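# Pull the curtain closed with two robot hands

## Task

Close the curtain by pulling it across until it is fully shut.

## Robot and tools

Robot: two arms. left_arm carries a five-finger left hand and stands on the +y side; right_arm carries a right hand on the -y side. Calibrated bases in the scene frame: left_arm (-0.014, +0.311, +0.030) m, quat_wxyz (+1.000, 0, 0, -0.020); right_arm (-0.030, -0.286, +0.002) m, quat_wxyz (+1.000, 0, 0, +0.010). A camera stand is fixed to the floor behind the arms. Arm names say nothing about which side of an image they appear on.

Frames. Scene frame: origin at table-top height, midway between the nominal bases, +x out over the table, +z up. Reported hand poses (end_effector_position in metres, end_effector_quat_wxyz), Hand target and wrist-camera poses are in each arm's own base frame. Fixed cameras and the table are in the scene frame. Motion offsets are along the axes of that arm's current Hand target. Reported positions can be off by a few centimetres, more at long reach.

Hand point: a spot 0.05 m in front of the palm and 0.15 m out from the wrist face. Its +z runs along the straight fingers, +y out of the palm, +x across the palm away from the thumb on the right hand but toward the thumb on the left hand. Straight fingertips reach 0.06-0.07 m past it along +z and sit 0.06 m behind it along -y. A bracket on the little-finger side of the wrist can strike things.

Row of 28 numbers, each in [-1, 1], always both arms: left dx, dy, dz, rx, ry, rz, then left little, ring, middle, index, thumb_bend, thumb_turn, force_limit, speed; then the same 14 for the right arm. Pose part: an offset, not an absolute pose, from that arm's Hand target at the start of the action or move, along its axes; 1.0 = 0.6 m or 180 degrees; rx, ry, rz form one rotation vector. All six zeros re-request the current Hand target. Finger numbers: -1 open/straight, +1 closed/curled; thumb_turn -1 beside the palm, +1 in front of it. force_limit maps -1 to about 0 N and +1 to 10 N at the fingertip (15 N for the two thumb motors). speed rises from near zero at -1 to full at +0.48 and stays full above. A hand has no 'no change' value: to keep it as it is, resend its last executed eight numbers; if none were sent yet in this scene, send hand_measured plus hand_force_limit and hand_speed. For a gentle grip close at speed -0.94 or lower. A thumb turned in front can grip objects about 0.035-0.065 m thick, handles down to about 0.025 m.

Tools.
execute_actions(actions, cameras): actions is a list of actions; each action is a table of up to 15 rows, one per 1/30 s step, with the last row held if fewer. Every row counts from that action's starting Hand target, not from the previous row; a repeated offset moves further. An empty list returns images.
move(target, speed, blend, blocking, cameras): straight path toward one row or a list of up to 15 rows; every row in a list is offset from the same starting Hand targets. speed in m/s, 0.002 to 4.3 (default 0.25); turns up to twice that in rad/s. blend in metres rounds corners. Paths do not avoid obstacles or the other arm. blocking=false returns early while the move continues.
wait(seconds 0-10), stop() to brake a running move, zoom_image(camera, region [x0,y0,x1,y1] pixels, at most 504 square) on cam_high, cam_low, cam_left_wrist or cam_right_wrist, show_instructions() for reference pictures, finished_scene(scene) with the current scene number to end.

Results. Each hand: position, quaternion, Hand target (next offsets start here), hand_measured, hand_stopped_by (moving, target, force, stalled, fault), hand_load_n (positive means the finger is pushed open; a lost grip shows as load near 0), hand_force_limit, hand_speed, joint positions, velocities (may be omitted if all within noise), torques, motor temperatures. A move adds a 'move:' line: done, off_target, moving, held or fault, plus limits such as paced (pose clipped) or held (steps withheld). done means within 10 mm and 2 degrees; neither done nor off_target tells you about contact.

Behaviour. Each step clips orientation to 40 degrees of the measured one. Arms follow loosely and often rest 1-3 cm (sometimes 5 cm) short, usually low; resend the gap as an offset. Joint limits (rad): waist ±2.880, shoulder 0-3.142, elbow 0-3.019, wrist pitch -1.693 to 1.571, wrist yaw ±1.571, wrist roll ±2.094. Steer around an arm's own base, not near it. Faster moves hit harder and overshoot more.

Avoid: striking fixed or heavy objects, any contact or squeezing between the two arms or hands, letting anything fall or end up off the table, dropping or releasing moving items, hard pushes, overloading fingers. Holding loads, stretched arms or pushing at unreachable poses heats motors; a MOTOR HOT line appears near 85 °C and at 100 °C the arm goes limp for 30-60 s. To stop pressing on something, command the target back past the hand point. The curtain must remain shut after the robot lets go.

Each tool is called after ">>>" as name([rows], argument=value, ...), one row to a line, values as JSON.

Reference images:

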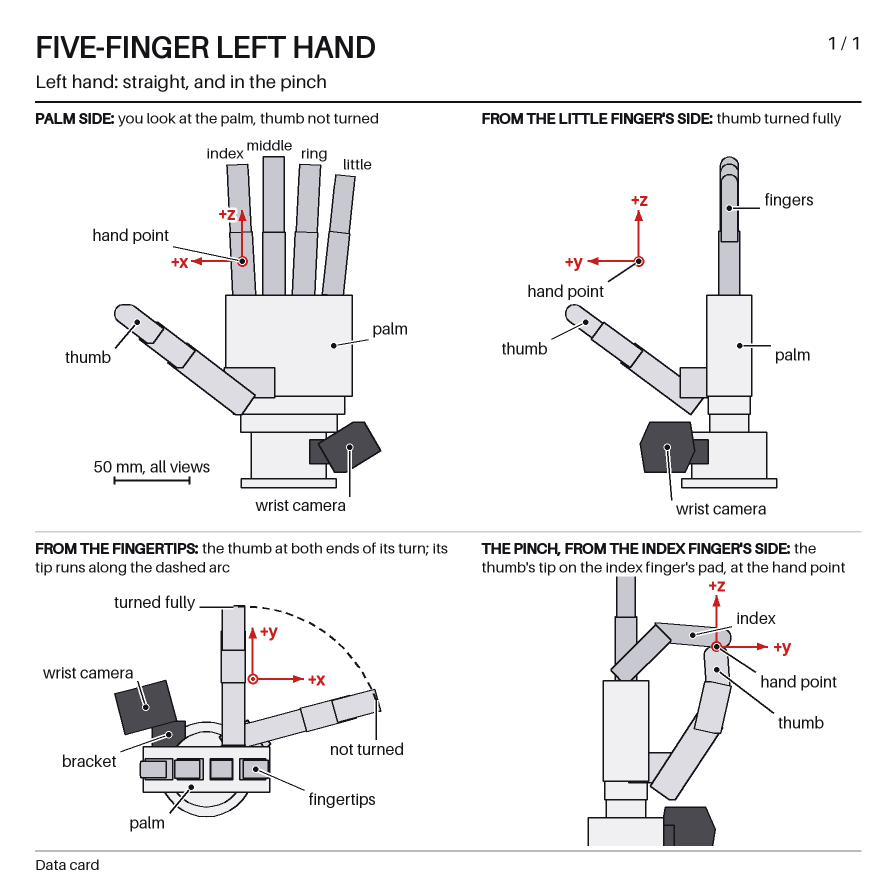

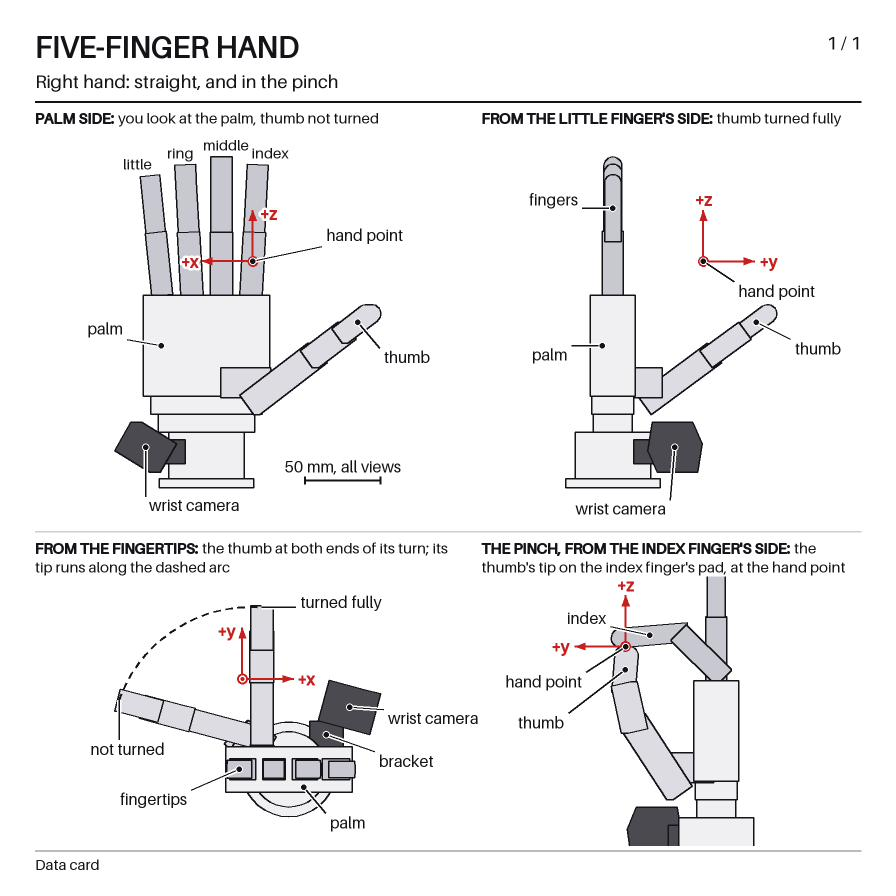

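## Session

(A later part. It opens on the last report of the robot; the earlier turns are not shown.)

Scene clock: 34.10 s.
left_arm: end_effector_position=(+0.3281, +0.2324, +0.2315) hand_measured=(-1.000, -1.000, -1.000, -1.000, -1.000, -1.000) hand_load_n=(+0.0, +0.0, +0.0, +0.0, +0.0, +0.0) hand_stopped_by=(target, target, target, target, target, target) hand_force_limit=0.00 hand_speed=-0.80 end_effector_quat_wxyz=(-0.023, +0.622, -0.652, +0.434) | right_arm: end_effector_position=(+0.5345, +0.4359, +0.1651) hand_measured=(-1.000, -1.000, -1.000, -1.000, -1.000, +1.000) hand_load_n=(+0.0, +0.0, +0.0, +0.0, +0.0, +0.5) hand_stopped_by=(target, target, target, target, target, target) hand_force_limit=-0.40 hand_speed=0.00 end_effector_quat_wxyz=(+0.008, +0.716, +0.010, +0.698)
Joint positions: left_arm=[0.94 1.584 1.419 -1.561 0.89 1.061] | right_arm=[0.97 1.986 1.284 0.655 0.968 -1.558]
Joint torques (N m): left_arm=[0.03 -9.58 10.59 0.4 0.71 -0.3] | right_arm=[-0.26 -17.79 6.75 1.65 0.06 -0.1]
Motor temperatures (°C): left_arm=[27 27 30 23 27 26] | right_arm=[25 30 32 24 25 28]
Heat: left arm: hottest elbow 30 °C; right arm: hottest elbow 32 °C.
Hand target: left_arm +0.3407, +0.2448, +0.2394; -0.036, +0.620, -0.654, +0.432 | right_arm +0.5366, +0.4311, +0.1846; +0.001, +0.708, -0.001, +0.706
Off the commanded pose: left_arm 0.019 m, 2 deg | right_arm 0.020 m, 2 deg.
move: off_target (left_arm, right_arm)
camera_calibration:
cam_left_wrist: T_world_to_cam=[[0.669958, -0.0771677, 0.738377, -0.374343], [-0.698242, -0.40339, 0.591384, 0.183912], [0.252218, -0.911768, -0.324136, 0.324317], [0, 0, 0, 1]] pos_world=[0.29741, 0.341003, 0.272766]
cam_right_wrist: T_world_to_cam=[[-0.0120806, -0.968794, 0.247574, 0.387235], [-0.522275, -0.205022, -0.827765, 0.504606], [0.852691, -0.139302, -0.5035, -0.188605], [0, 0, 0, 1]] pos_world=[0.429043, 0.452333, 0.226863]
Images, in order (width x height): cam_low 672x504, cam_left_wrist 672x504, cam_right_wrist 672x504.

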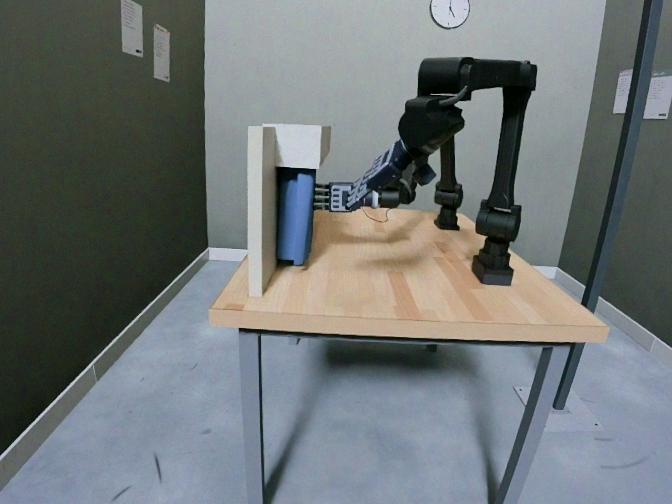

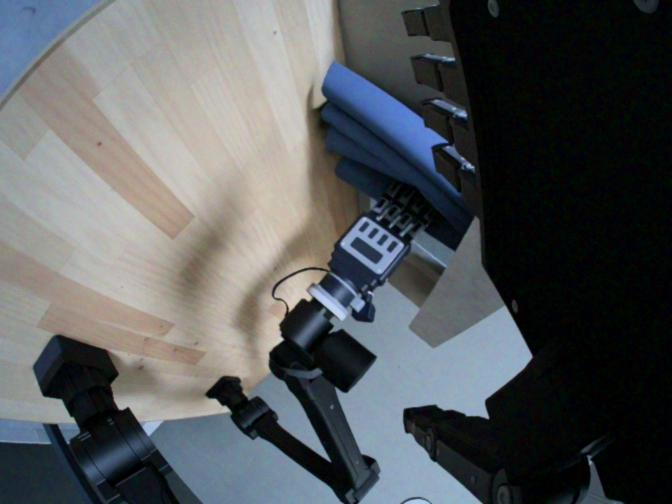

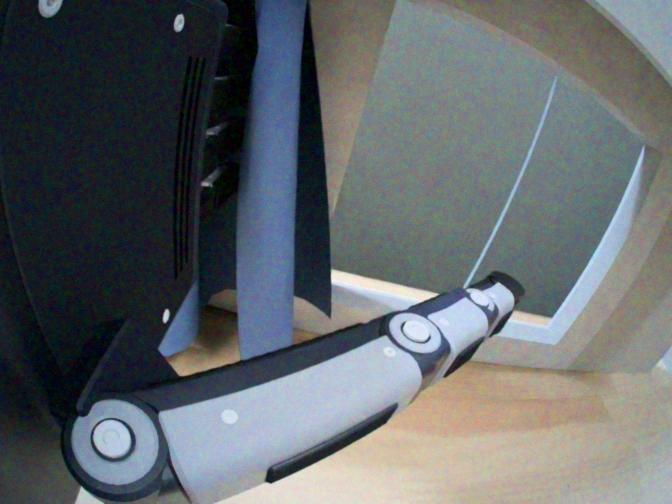

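>>> move(target=[0,0,0,0,0,0,-1,-1,-1,-1,-1,-1,0,-0.8,0.0167,0.0,0.02,0,0,0,-0.45,-0.45,-0.45,-0.45,-0.6,1,0,-0.5], speed=0.06, cameras=["cam_right_wrist","cam_left_wrist"])

>>> zoom_image(camera="cam_right_wrist", region=[180, 0, 360, 320])

>>> zoom_image(camera="cam_left_wrist", region=[280, 40, 500, 300])

Scene clock: 35.90 s.
left_arm: end_effector_position=(+0.3281, +0.2324, +0.2315) hand_measured=(-1.000, -1.000, -1.000, -1.000, -1.000, -1.000) hand_load_n=(+0.0, +0.0, +0.0, +0.0, +0.0, -0.5) hand_stopped_by=(target, target, target, target, target, target) hand_force_limit=0.00 hand_speed=-0.80 end_effector_quat_wxyz=(-0.023, +0.622, -0.652, +0.434) | right_arm: end_effector_position=(+0.5424, +0.4303, +0.1651) hand_measured=(-0.450, -0.450, -0.450, -0.450, -0.600, +1.000) hand_load_n=(+0.0, +0.0, +0.0, +0.0, +0.0, +0.0) hand_stopped_by=(target, target, target, target, target, target) hand_force_limit=0.00 hand_speed=-0.50 end_effector_quat_wxyz=(+0.008, +0.717, +0.010, +0.697)
Joint positions: left_arm=[0.94 1.584 1.419 -1.561 0.89 1.061] | right_arm=[0.954 1.985 1.284 0.653 0.951 -1.558]
Joint torques (N m): left_arm=[0.09 -9.7 10.56 0.42 0.69 -0.29] | right_arm=[-0.32 -18.02 9.05 0.72 0.06 -0.11]
Heat: left arm: hottest elbow 30 °C; right arm: hottest elbow 32 °C.
Hand target: left_arm +0.3407, +0.2448, +0.2394; -0.036, +0.620, -0.654, +0.432 | right_arm +0.5486, +0.4312, +0.1948; +0.001, +0.708, -0.001, +0.707
Off the commanded pose: left_arm 0.019 m, 2 deg | right_arm 0.030 m, 2 deg.
move: off_target (left_arm, right_arm)
camera_calibration:
cam_left_wrist: T_world_to_cam=[[0.669958, -0.0771677, 0.738377, -0.374343], [-0.698242, -0.40339, 0.591384, 0.183912], [0.252218, -0.911768, -0.324136, 0.324317], [0, 0, 0, 1]] pos_world=[0.29741, 0.341003, 0.272766]
cam_right_wrist: T_world_to_cam=[[-0.0113547, -0.968582, 0.248434, 0.381345], [-0.523379, -0.205942, -0.826839, 0.508462], [0.852025, -0.139413, -0.504597, -0.195417], [0, 0, 0, 1]] pos_world=[0.436949, 0.446834, 0.227071]
Images, in order (width x height): cam_left_wrist 672x504, cam_right_wrist 672x504.

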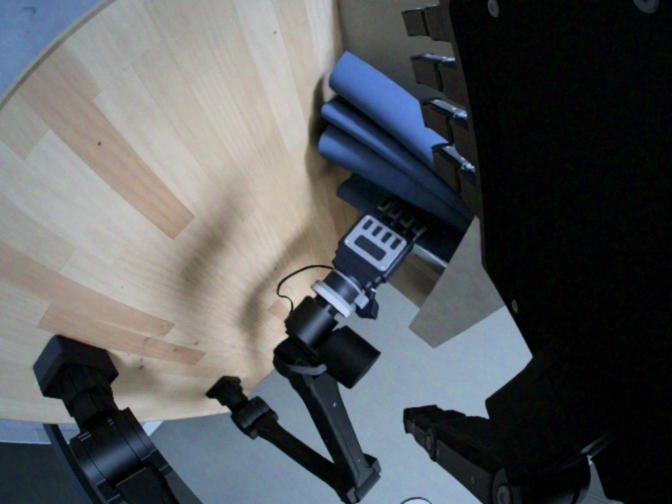

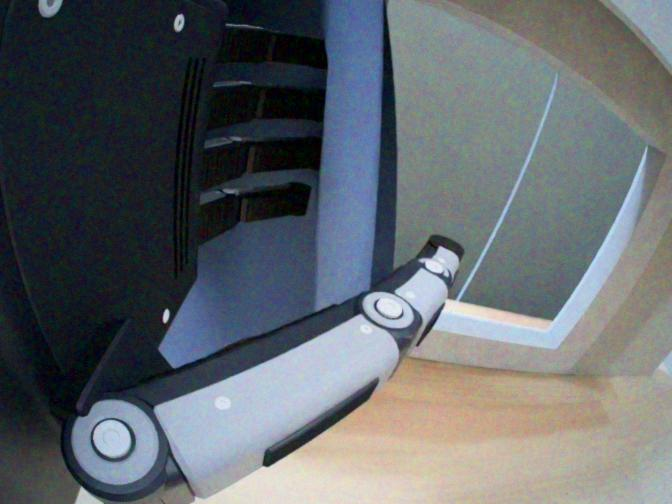

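Scaled by 1.575 from the camera's 672x504 image, which has a finer 960x720 frame.

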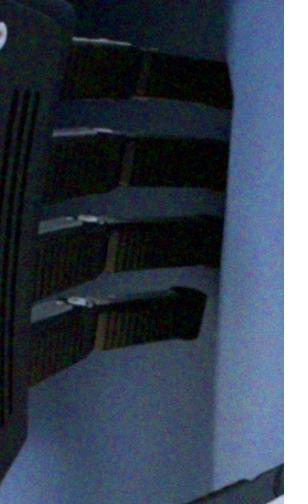

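Scaled by 1.938 from the camera's 672x504 image, which has a finer 960x720 frame.

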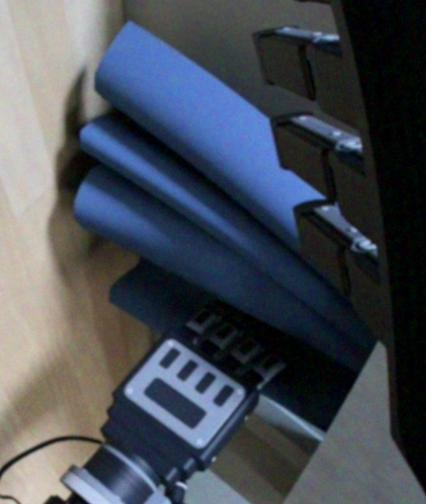

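>>> move(target=[0,0,0,0,0,0,-1,-1,-1,-1,-1,-1,0,-0.8,0.01,0.0,0.015,0,0,0,-0.15,-0.15,-0.15,-0.15,-0.15,1,-0.3,-0.6], speed=0.06, cameras=["cam_right_wrist","cam_left_wrist"])

>>> zoom_image(camera="cam_right_wrist", region=[200, 0, 460, 350])

>>> zoom_image(camera="cam_left_wrist", region=[280, 40, 500, 300])

Scene clock: 37.23 s.
left_arm: end_effector_position=(+0.3281, +0.2324, +0.2315) hand_measured=(-1.000, -1.000, -1.000, -1.000, -1.000, -1.000) hand_load_n=(+0.0, +0.0, +0.0, +0.0, +0.0, -0.5) hand_stopped_by=(target, target, target, target, target, target) hand_force_limit=0.00 hand_speed=-0.80 end_effector_quat_wxyz=(-0.023, +0.622, -0.652, +0.434) | right_arm: end_effector_position=(+0.5475, +0.4258, +0.1633) hand_measured=(-0.150, -0.150, -0.150, -0.150, -0.150, +1.000) hand_load_n=(-0.5, +0.0, +0.0, +0.0, +0.0, +0.0) hand_stopped_by=(target, target, target, target, target, target) hand_force_limit=-0.30 hand_speed=-0.60 end_effector_quat_wxyz=(+0.013, +0.721, +0.015, +0.693)
Joint positions: left_arm=[0.94 1.584 1.419 -1.561 0.89 1.061] | right_arm=[0.942 1.983 1.284 0.633 0.939 -1.558]
Joint torques (N m): left_arm=[0.03 -9.64 10.55 0.49 0.71 -0.31] | right_arm=[-0.32 -17.85 10.65 0.76 0.08 -0.12]
Heat: left arm: hottest elbow 30 °C; right arm: hottest elbow 32 °C.
Hand target: left_arm +0.3407, +0.2448, +0.2394; -0.036, +0.620, -0.654, +0.432 | right_arm +0.5576, +0.4311, +0.2006; +0.001, +0.708, -0.001, +0.706
Off the commanded pose: left_arm 0.019 m, 2 deg | right_arm 0.039 m, 3 deg.
move: off_target (left_arm, right_arm)
camera_calibration:
cam_left_wrist: T_world_to_cam=[[0.669958, -0.0771677, 0.738377, -0.374343], [-0.698242, -0.40339, 0.591384, 0.183912], [0.252218, -0.911768, -0.324136, 0.324317], [0, 0, 0, 1]] pos_world=[0.29741, 0.341003, 0.272766]
cam_right_wrist: T_world_to_cam=[[-0.00780048, -0.964883, 0.262565, 0.371601], [-0.532498, -0.218239, -0.817813, 0.517417], [0.846396, -0.146195, -0.512095, -0.194196], [0, 0, 0, 1]] pos_world=[0.442788, 0.443081, 0.226134]
Images, in order (width x height): cam_left_wrist 672x504, cam_right_wrist 672x504.

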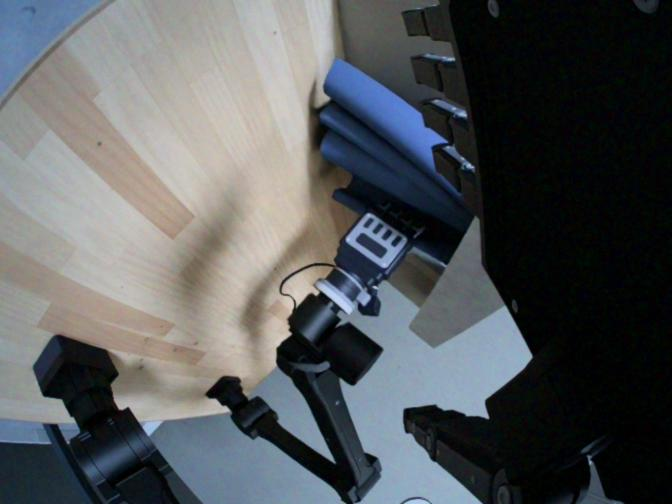

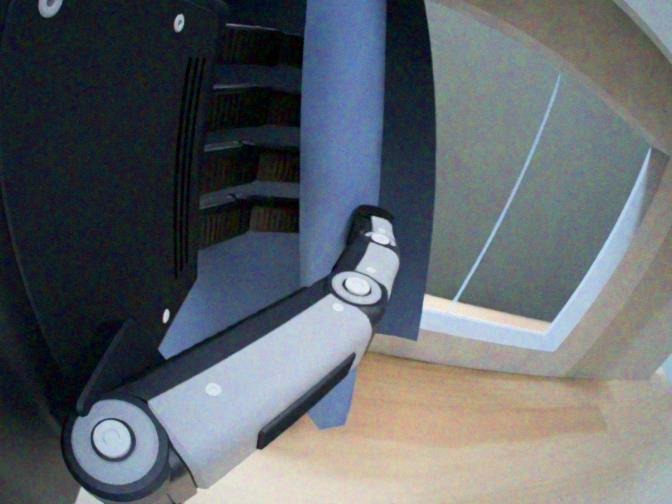

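Scaled by 1.440 from the camera's 672x504 image, which has a finer 960x720 frame.

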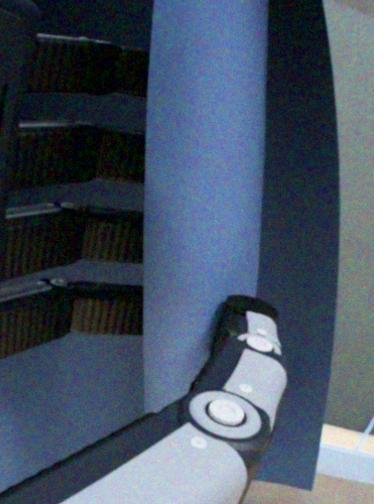

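Scaled by 1.938 from the camera's 672x504 image, which has a finer 960x720 frame.

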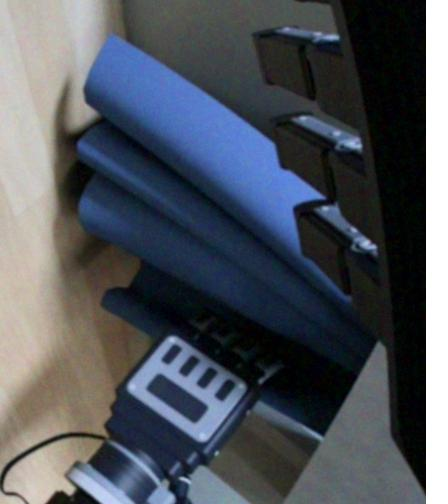

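>>> move(target=[0,0,0,0,0,0,-1,-1,-1,-1,-1,-1,0,-0.8,0,0,0,0,0,0,-0.05,-0.05,0.1,0.1,0.25,1,-0.3,-0.8], speed=0.06, cameras=["cam_right_wrist"])

>>> zoom_image(camera="cam_right_wrist", region=[200, 0, 460, 350])

Scene clock: 39.17 s.
left_arm: end_effector_position=(+0.3281, +0.2324, +0.2315) hand_measured=(-1.000, -1.000, -1.000, -1.000, -1.000, -1.000) hand_load_n=(+0.0, +0.0, +0.0, +0.0, +0.0, +0.0) hand_stopped_by=(target, target, target, target, target, target) hand_force_limit=0.00 hand_speed=-0.80 end_effector_quat_wxyz=(-0.023, +0.622, -0.652, +0.434) | right_arm: end_effector_position=(+0.5475, +0.4258, +0.1635) hand_measured=(-0.050, -0.050, +0.100, +0.100, +0.250, +1.000) hand_load_n=(+0.0, +0.0, +0.0, +0.0, +0.5, +0.5) hand_stopped_by=(target, target, target, target, target, target) hand_force_limit=-0.30 hand_speed=-0.80 end_effector_quat_wxyz=(+0.013, +0.721, +0.015, +0.693)
Joint positions: left_arm=[0.94 1.584 1.419 -1.561 0.89 1.061] | right_arm=[0.942 1.983 1.284 0.633 0.939 -1.558]
Joint torques (N m): left_arm=[-0.03 -9.7 10.55 0.42 0.71 -0.29] | right_arm=[-0.32 -17.85 10.63 0.75 0.1 -0.12]
Heat: left arm: hottest elbow 30 °C; right arm: hottest elbow 33 °C.
Hand target: left_arm +0.3407, +0.2448, +0.2394; -0.036, +0.620, -0.654, +0.432 | right_arm +0.5576, +0.4311, +0.2009; +0.001, +0.708, -0.001, +0.707
Off the commanded pose: left_arm 0.019 m, 2 deg | right_arm 0.039 m, 3 deg.
move: off_target (left_arm, right_arm)
camera_calibration:
cam_right_wrist: T_world_to_cam=[[-0.00749048, -0.964982, 0.26221, 0.371629], [-0.532247, -0.218141, -0.818002, 0.517488], [0.846556, -0.145688, -0.511975, -0.194402], [0, 0, 0, 1]] pos_world=[0.442788, 0.443178, 0.226333]
Images, in order (width x height): cam_right_wrist 672x504.

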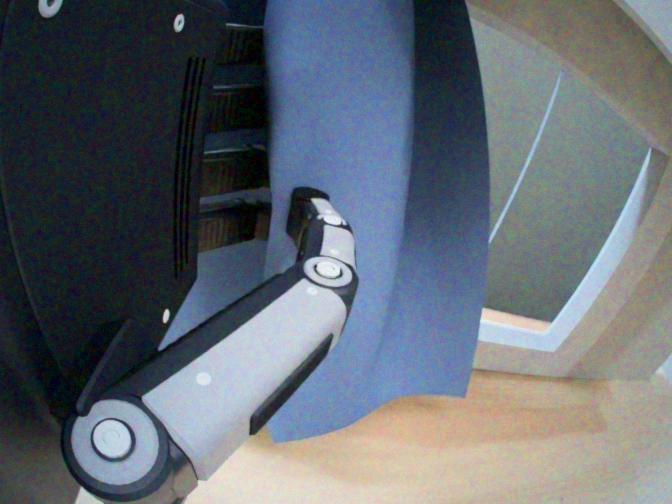

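Scaled by 1.440 from the camera's 672x504 image, which has a finer 960x720 frame.

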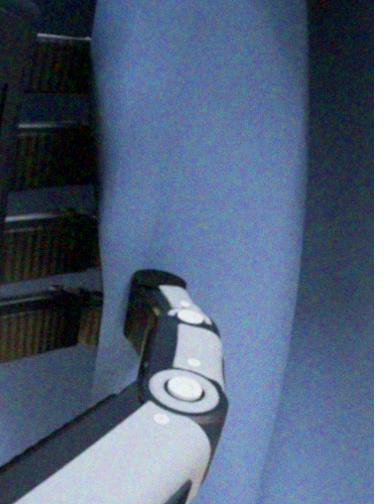

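>>> move(target=[0,0,0,0,0,0,-1,-1,-1,-1,-1,-1,0,-0.8,0,0,0,0,0,0,0.3,0.3,0.4,0.4,0.5,1,-0.3,-0.8], speed=0.06, cameras=["cam_right_wrist"])

>>> zoom_image(camera="cam_right_wrist", region=[200, 0, 460, 350])

Scene clock: 40.70 s.
left_arm: end_effector_position=(+0.3281, +0.2324, +0.2315) hand_measured=(-1.000, -1.000, -1.000, -1.000, -1.000, -1.000) hand_load_n=(+0.0, +0.0, +0.0, +0.0, +0.0, +0.0) hand_stopped_by=(target, target, target, target, target, target) hand_force_limit=0.00 hand_speed=-0.80 end_effector_quat_wxyz=(-0.023, +0.622, -0.652, +0.434) | right_arm: end_effector_position=(+0.5492, +0.4238, +0.1661) hand_measured=(+0.300, +0.300, +0.206, +0.206, +0.498, +1.000) hand_load_n=(+0.0, +1.5, +0.0, +0.5, +3.0, +0.5) hand_stopped_by=(target, target, force, force, target, target) hand_force_limit=-0.30 hand_speed=-0.80 end_effector_quat_wxyz=(+0.014, +0.720, +0.014, +0.694)
Joint positions: left_arm=[0.94 1.584 1.419 -1.561 0.89 1.061] | right_arm=[0.938 1.979 1.284 0.633 0.937 -1.56]
Joint torques (N m): left_arm=[0.09 -9.7 10.56 0.39 0.7 -0.3] | right_arm=[0.03 -17.49 10.69 0.73 0.12 -0.09]
Heat: left arm: hottest elbow 30 °C; right arm: hottest elbow 33 °C.
Hand target: left_arm +0.3407, +0.2448, +0.2394; -0.036, +0.620, -0.654, +0.432 | right_arm +0.5576, +0.4312, +0.2007; +0.001, +0.708, -0.001, +0.706
Off the commanded pose: left_arm 0.019 m, 2 deg | right_arm 0.037 m, 3 deg.
move: off_target (left_arm, right_arm)
camera_calibration:
cam_right_wrist: T_world_to_cam=[[-0.0104774, -0.96508, 0.261744, 0.370668], [-0.530996, -0.216433, -0.819268, 0.518804], [0.847309, -0.147569, -0.510187, -0.19463], [0, 0, 0, 1]] pos_world=[0.444279, 0.441289, 0.228722]
Images, in order (width x height): cam_right_wrist 672x504.

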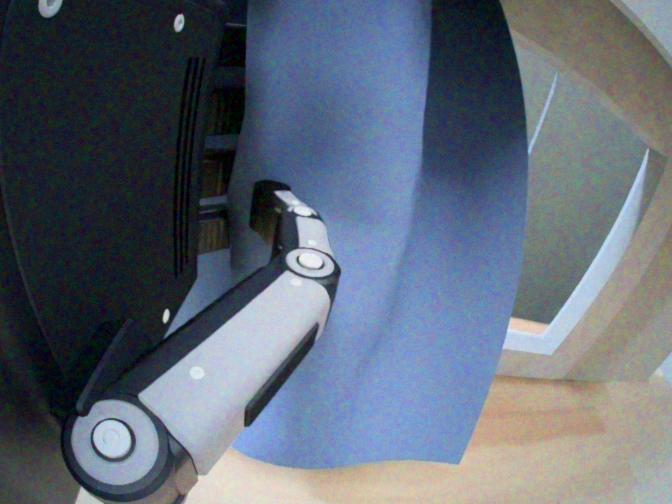

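Scaled by 1.440 from the camera's 672x504 image, which has a finer 960x720 frame.

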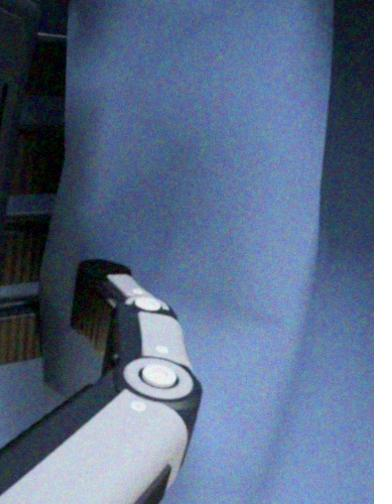

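>>> move(target=[0,0,0,0,0,0,-1,-1,-1,-1,-1,-1,0,-0.8,0,0.25,0,0,0,0,0.3,0.3,0.4,0.4,0.5,1,-0.3,-0.8], speed=0.1, cameras=["all"])

Scene clock: 42.93 s.
left_arm: end_effector_position=(+0.3281, +0.2324, +0.2315) hand_measured=(-1.000, -1.000, -1.000, -1.000, -1.000, -1.000) hand_load_n=(+0.0, +0.0, +0.0, +0.0, +0.0, +0.0) hand_stopped_by=(target, target, target, target, target, target) hand_force_limit=0.00 hand_speed=-0.80 end_effector_quat_wxyz=(-0.023, +0.622, -0.652, +0.434) | right_arm: end_effector_position=(+0.5572, +0.2847, +0.1812) hand_measured=(+0.300, +0.300, +0.206, +0.206, +0.498, +1.000) hand_load_n=(+0.0, +1.0, +0.0, +0.5, +2.5, +0.5) hand_stopped_by=(target, target, force, force, target, target) hand_force_limit=-0.30 hand_speed=-0.80 end_effector_quat_wxyz=(+0.008, +0.720, +0.008, +0.694)
Joint positions: left_arm=[0.94 1.584 1.419 -1.561 0.89 1.061] | right_arm=[0.76 1.753 0.97 0.734 0.76 -1.56]
Joint torques (N m): left_arm=[0.03 -9.76 10.58 0.46 0.71 -0.3] | right_arm=[-0.09 -14.33 6.64 1.84 0.05 -0.1]
Heat: left arm: hottest elbow 30 °C; right arm: hottest elbow 33 °C.
Hand target: left_arm +0.3407, +0.2448, +0.2394; -0.036, +0.620, -0.654, +0.432 | right_arm +0.5573, +0.2811, +0.2009; +0.001, +0.708, -0.001, +0.707
Off the commanded pose: left_arm 0.019 m, 2 deg | right_arm 0.020 m, 2 deg.
move: off_target (left_arm, right_arm)
camera_calibration:
cam_left_wrist: T_world_to_cam=[[0.669958, -0.0771677, 0.738377, -0.374343], [-0.698242, -0.40339, 0.591384, 0.183912], [0.252218, -0.911768, -0.324136, 0.324317], [0, 0, 0, 1]] pos_world=[0.29741, 0.341003, 0.272766]
cam_right_wrist: T_world_to_cam=[[-0.011807, -0.969195, 0.246011, 0.237269], [-0.530311, -0.202508, -0.823262, 0.501731], [0.847721, -0.140183, -0.511584, -0.216344], [0, 0, 0, 1]] pos_world=[0.452274, 0.301237, 0.244008]

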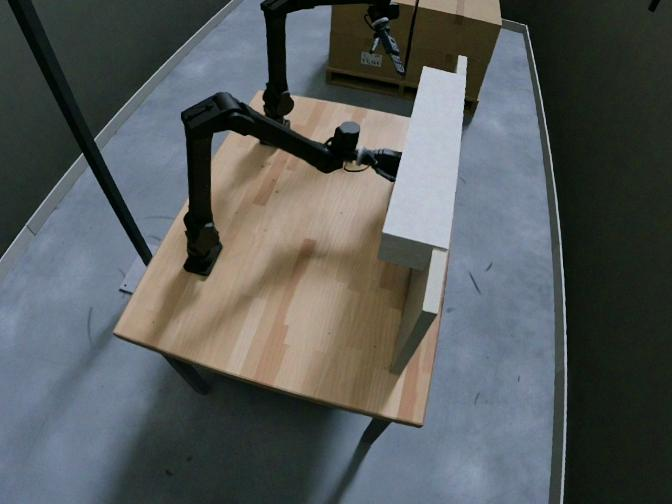

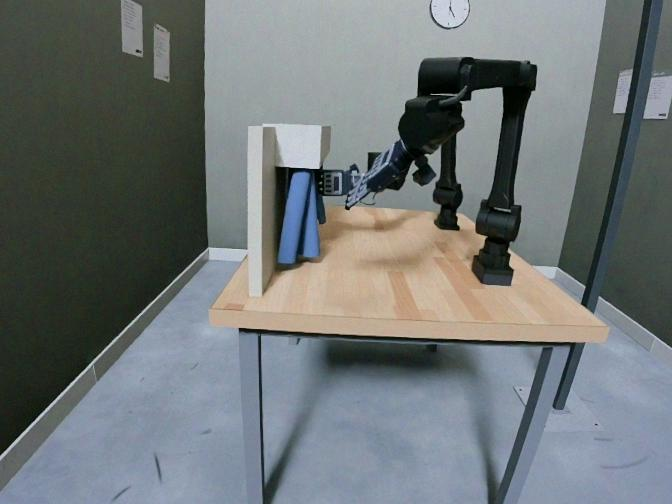

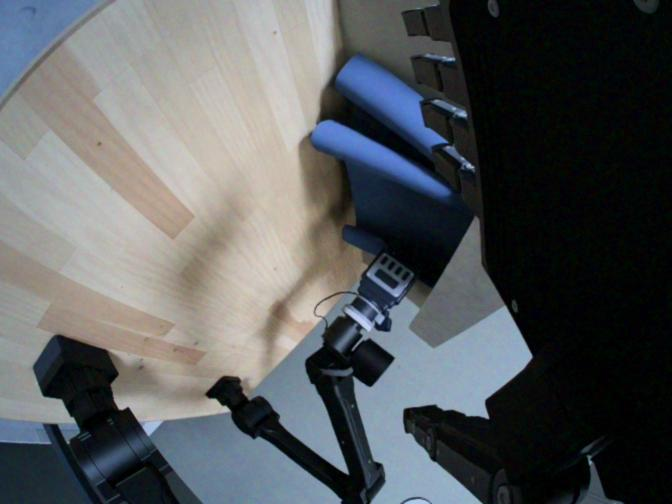

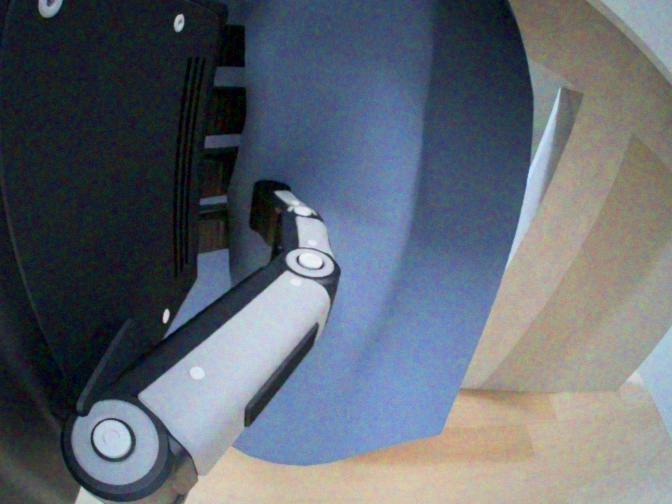

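>>> move(target=[0,0,0,0,0,0,-1,-1,-1,-1,-1,-1,0,-0.8,0,0.2,0,0,0,0,0.3,0.3,0.4,0.4,0.5,1,-0.3,-0.8], speed=0.1, cameras=["all"])

Scene clock: 45.07 s.
left_arm: end_effector_position=(+0.3281, +0.2324, +0.2315) hand_measured=(-1.000, -1.000, -1.000, -1.000, -1.000, -1.000) hand_load_n=(+0.0, +0.0, +0.0, +0.0, +0.0, -0.5) hand_stopped_by=(target, target, target, target, target, target) hand_force_limit=0.00 hand_speed=-0.80 end_effector_quat_wxyz=(-0.023, +0.622, -0.652, +0.434) | right_arm: end_effector_position=(+0.5570, +0.1652, +0.1812) hand_measured=(+0.300, +0.300, +0.206, +0.206, +0.498, +1.000) hand_load_n=(+0.0, +0.5, +0.0, +1.0, +2.5, +0.5) hand_stopped_by=(target, target, force, force, target, target) hand_force_limit=-0.30 hand_speed=-0.80 end_effector_quat_wxyz=(+0.005, +0.722, +0.006, +0.692)
Joint positions: left_arm=[0.94 1.584 1.419 -1.561 0.89 1.061] | right_arm=[0.556 1.595 0.756 0.788 0.554 -1.56]
Joint torques (N m): left_arm=[-0.09 -9.52 10.56 0.4 0.71 -0.31] | right_arm=[-0.26 -11.63 6.43 2 0.05 -0.1]
Heat: left arm: hottest elbow 31 °C; right arm: hottest elbow 33 °C.
Hand target: left_arm +0.3407, +0.2448, +0.2394; -0.036, +0.620, -0.654, +0.432 | right_arm +0.5570, +0.1611, +0.2006; +0.001, +0.708, -0.001, +0.706
Off the commanded pose: left_arm 0.019 m, 2 deg | right_arm 0.020 m, 3 deg.
move: off_target (left_arm, right_arm)
camera_calibration:
cam_left_wrist: T_world_to_cam=[[0.669958, -0.0771677, 0.738377, -0.374343], [-0.698242, -0.40339, 0.591384, 0.183912], [0.252218, -0.911768, -0.324136, 0.324317], [0, 0, 0, 1]] pos_world=[0.29741, 0.341003, 0.272766]
cam_right_wrist: T_world_to_cam=[[-0.00835461, -0.97095, 0.239136, 0.121146], [-0.536092, -0.197524, -0.820725, 0.479403], [0.844119, -0.135056, -0.518868, -0.230401], [0, 0, 0, 1]] pos_world=[0.452502, 0.181203, 0.24494]

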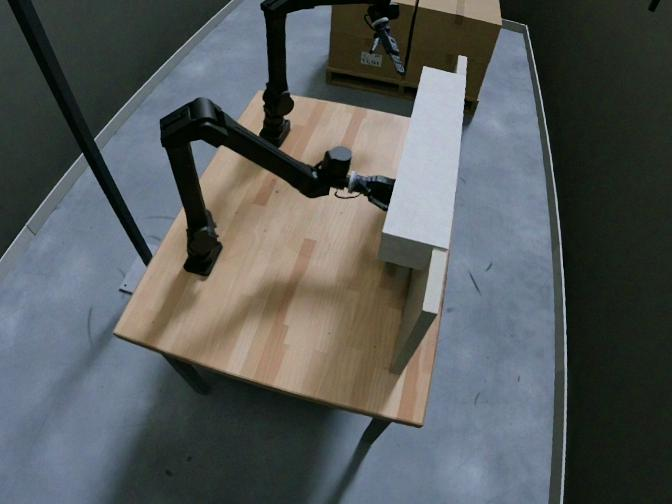

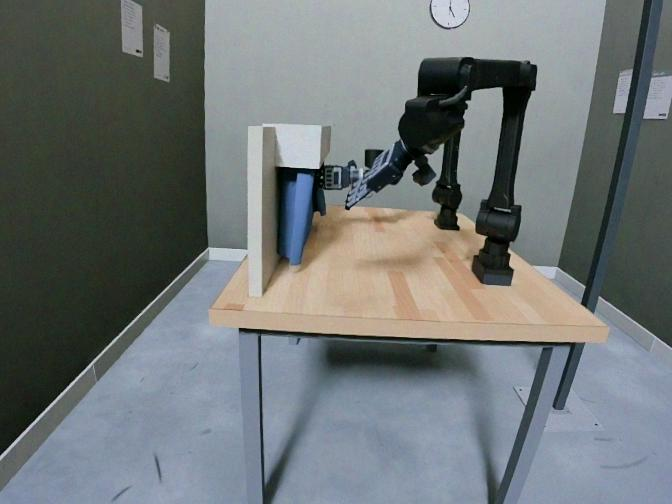

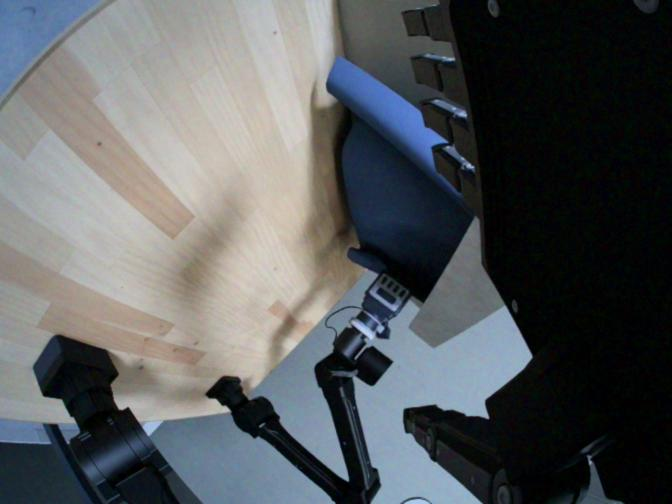

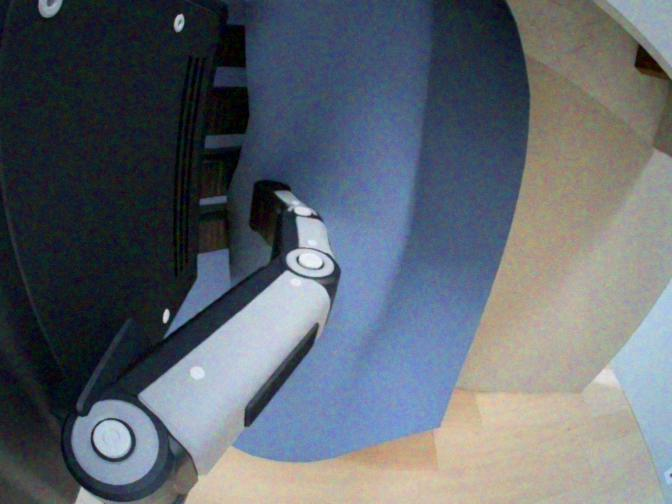

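>>> zoom_image(camera="cam_left_wrist", region=[280, 40, 500, 300])

>>> zoom_image(camera="cam_low", region=[230, 110, 400, 290])

Scaled by 1.938 from the camera's 672x504 image, which has a finer 960x720 frame.

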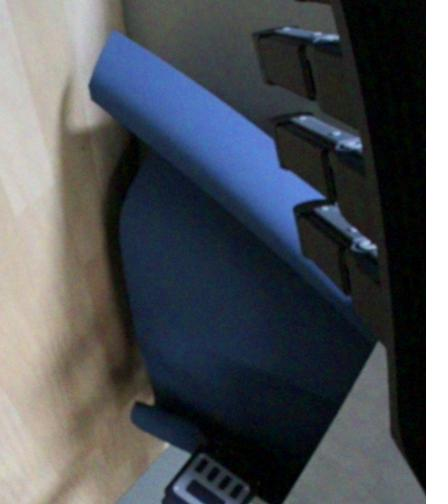

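Scaled by 2.800.

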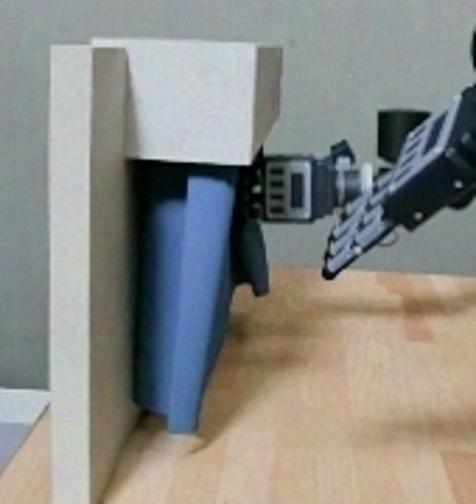

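>>> move(target=[0,0,0,0,0,0,-1,-1,-1,-1,-1,-1,0,-0.8,0,0.08,0,0,0,0,0.3,0.3,0.4,0.4,0.5,1,-0.3,-0.8], speed=0.08, cameras=["all"])

>>> zoom_image(camera="cam_left_wrist", region=[280, 40, 500, 300])

>>> zoom_image(camera="cam_high", region=[340, 140, 480, 300])

Scene clock: 46.87 s.
left_arm: end_effector_position=(+0.3281, +0.2324, +0.2315) hand_measured=(-1.000, -1.000, -1.000, -1.000, -1.000, -1.000) hand_load_n=(-0.5, +0.0, +0.0, +0.0, +0.0, +0.0) hand_stopped_by=(target, target, target, target, target, target) hand_force_limit=0.00 hand_speed=-0.80 end_effector_quat_wxyz=(-0.023, +0.622, -0.652, +0.434) | right_arm: end_effector_position=(+0.5570, +0.1175, +0.1812) hand_measured=(+0.300, +0.300, +0.206, +0.206, +0.498, +1.000) hand_load_n=(+0.0, +0.5, +0.5, +0.5, +2.0, +0.5) hand_stopped_by=(target, target, force, force, target, target) hand_force_limit=-0.30 hand_speed=-0.80 end_effector_quat_wxyz=(+0.003, +0.723, +0.005, +0.691)
Joint positions: left_arm=[0.94 1.584 1.419 -1.561 0.89 1.061] | right_arm=[0.455 1.542 0.692 0.799 0.451 -1.56]
Joint torques (N m): left_arm=[-0.09 -9.58 10.54 0.42 0.7 -0.3] | right_arm=[-0.32 -10.81 6.38 2.06 0.06 -0.1]
Heat: left arm: hottest elbow 31 °C; right arm: hottest elbow 33 °C.
Hand target: left_arm +0.3407, +0.2448, +0.2394; -0.036, +0.620, -0.654, +0.432 | right_arm +0.5569, +0.1132, +0.2007; +0.001, +0.708, -0.001, +0.707
Off the commanded pose: left_arm 0.019 m, 2 deg | right_arm 0.020 m, 3 deg.
move: off_target (left_arm, right_arm)
camera_calibration:
cam_left_wrist: T_world_to_cam=[[0.669958, -0.0771677, 0.738377, -0.374343], [-0.698242, -0.40339, 0.591384, 0.183912], [0.252218, -0.911768, -0.324136, 0.324317], [0, 0, 0, 1]] pos_world=[0.29741, 0.341003, 0.272766]
cam_right_wrist: T_world_to_cam=[[-0.00676046, -0.972033, 0.234747, 0.0748485], [-0.537991, -0.194348, -0.820241, 0.470529], [0.842924, -0.131837, -0.521631, -0.236042], [0, 0, 0, 1]] pos_world=[0.452611, 0.133082, 0.24525]

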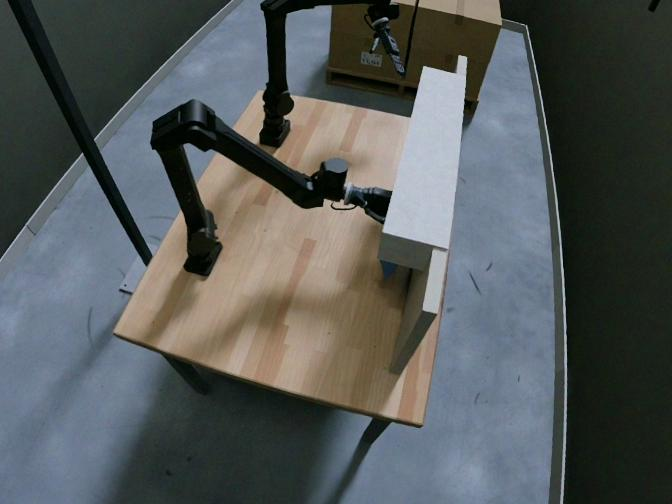

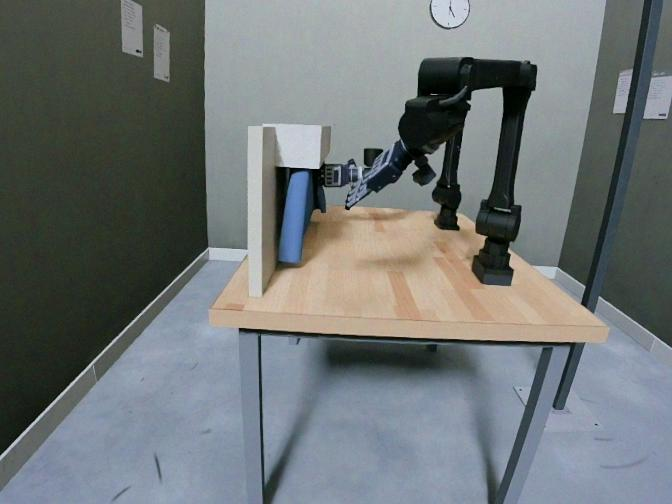

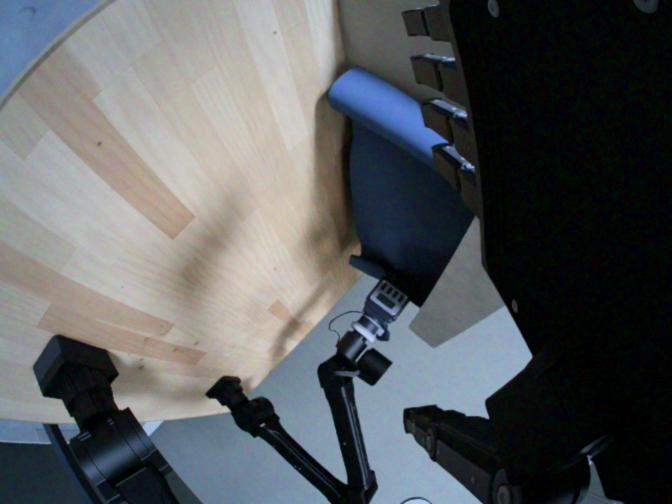

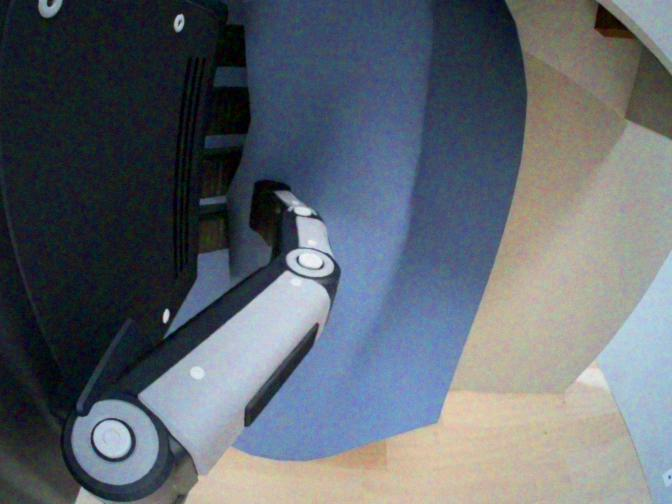

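Scaled by 1.938 from the camera's 672x504 image, which has a finer 960x720 frame.

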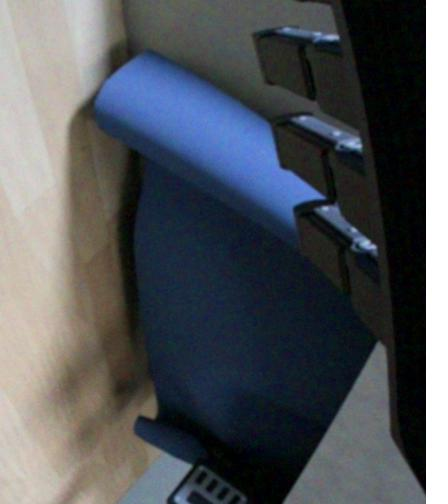

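Scaled by 3.150.

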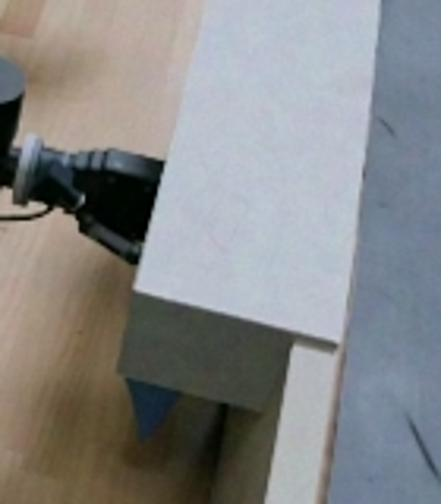

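>>> move(target=[0,0,0,0,0,0,-1,-1,-1,-1,-1,-1,0,-0.8,0,0.07,0,0,0,0,0.3,0.3,0.4,0.4,0.5,1,-0.3,-0.8], speed=0.08, cameras=["all"])

>>> zoom_image(camera="cam_left_wrist", region=[280, 40, 500, 300])

Scene clock: 48.30 s.
left_arm: end_effector_position=(+0.3281, +0.2324, +0.2315) hand_measured=(-1.000, -1.000, -1.000, -1.000, -1.000, -1.000) hand_load_n=(+0.0, +0.0, +0.0, +0.0, +0.0, +0.0) hand_stopped_by=(target, target, target, target, target, target) hand_force_limit=0.00 hand_speed=-0.80 end_effector_quat_wxyz=(-0.023, +0.622, -0.652, +0.434) | right_arm: end_effector_position=(+0.5571, +0.0756, +0.1813) hand_measured=(+0.300, +0.300, +0.206, +0.206, +0.498, +1.000) hand_load_n=(+0.0, +0.5, +0.0, +0.5, +2.0, +0.5) hand_stopped_by=(target, target, force, force, target, target) hand_force_limit=-0.30 hand_speed=-0.80 end_effector_quat_wxyz=(+0.001, +0.724, +0.004, +0.690)
Joint positions: left_arm=[0.94 1.584 1.419 -1.561 0.89 1.061] | right_arm=[0.357 1.503 0.648 0.805 0.353 -1.56]
Joint torques (N m): left_arm=[0.09 -9.7 10.52 0.47 0.7 -0.31] | right_arm=[-0.38 -10.17 6.45 2.11 0.09 -0.11]
Heat: left arm: hottest elbow 31 °C; right arm: hottest elbow 32 °C.
Hand target: left_arm +0.3407, +0.2448, +0.2394; -0.036, +0.620, -0.654, +0.432 | right_arm +0.5568, +0.0711, +0.2009; +0.001, +0.708, -0.001, +0.707
Off the commanded pose: left_arm 0.019 m, 2 deg | right_arm 0.020 m, 3 deg.
move: off_target (left_arm, right_arm)
camera_calibration:
cam_left_wrist: T_world_to_cam=[[0.669958, -0.0771677, 0.738377, -0.374343], [-0.698242, -0.40339, 0.591384, 0.183912], [0.252218, -0.911768, -0.324136, 0.324317], [0, 0, 0, 1]] pos_world=[0.29741, 0.341003, 0.272766]
cam_right_wrist: T_world_to_cam=[[-0.00617073, -0.973119, 0.23022, 0.0346854], [-0.539269, -0.19064, -0.820272, 0.462988], [0.842111, -0.129212, -0.523596, -0.241094], [0, 0, 0, 1]] pos_world=[0.452917, 0.0908646, 0.245555]

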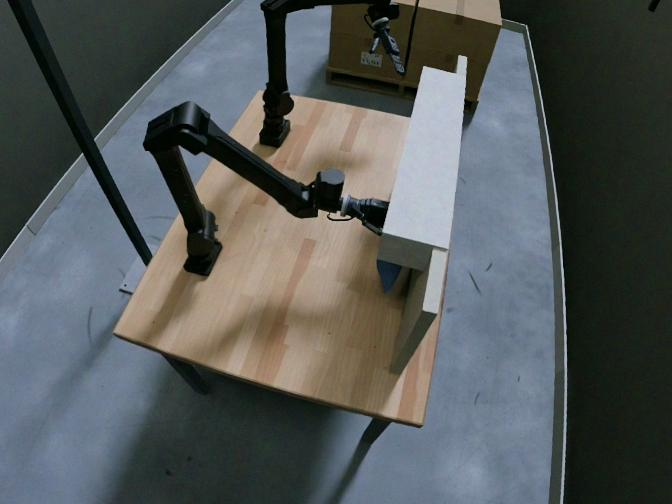

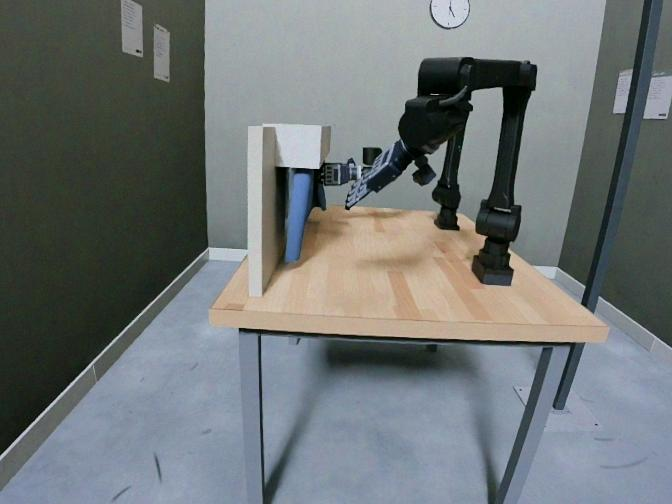

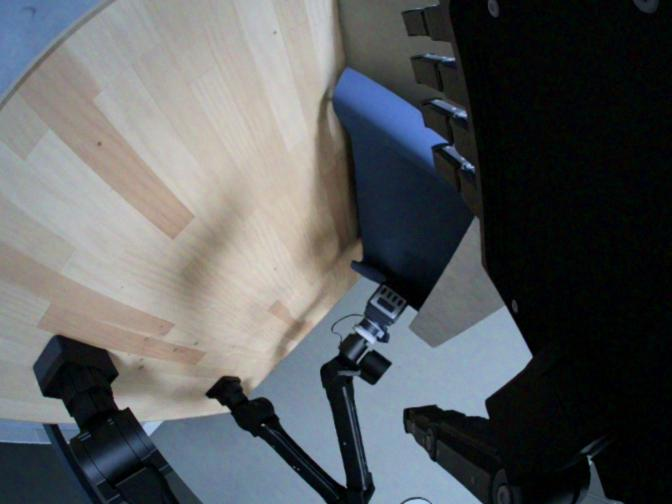

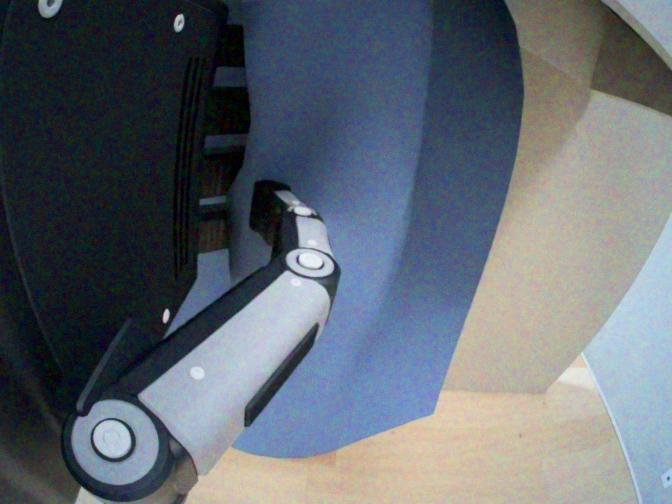

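Scaled by 1.938 from the camera's 672x504 image, which has a finer 960x720 frame.

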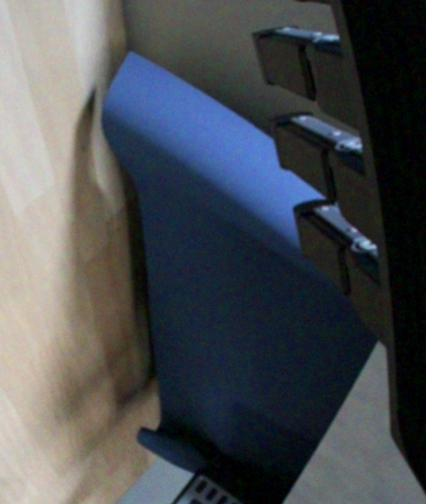

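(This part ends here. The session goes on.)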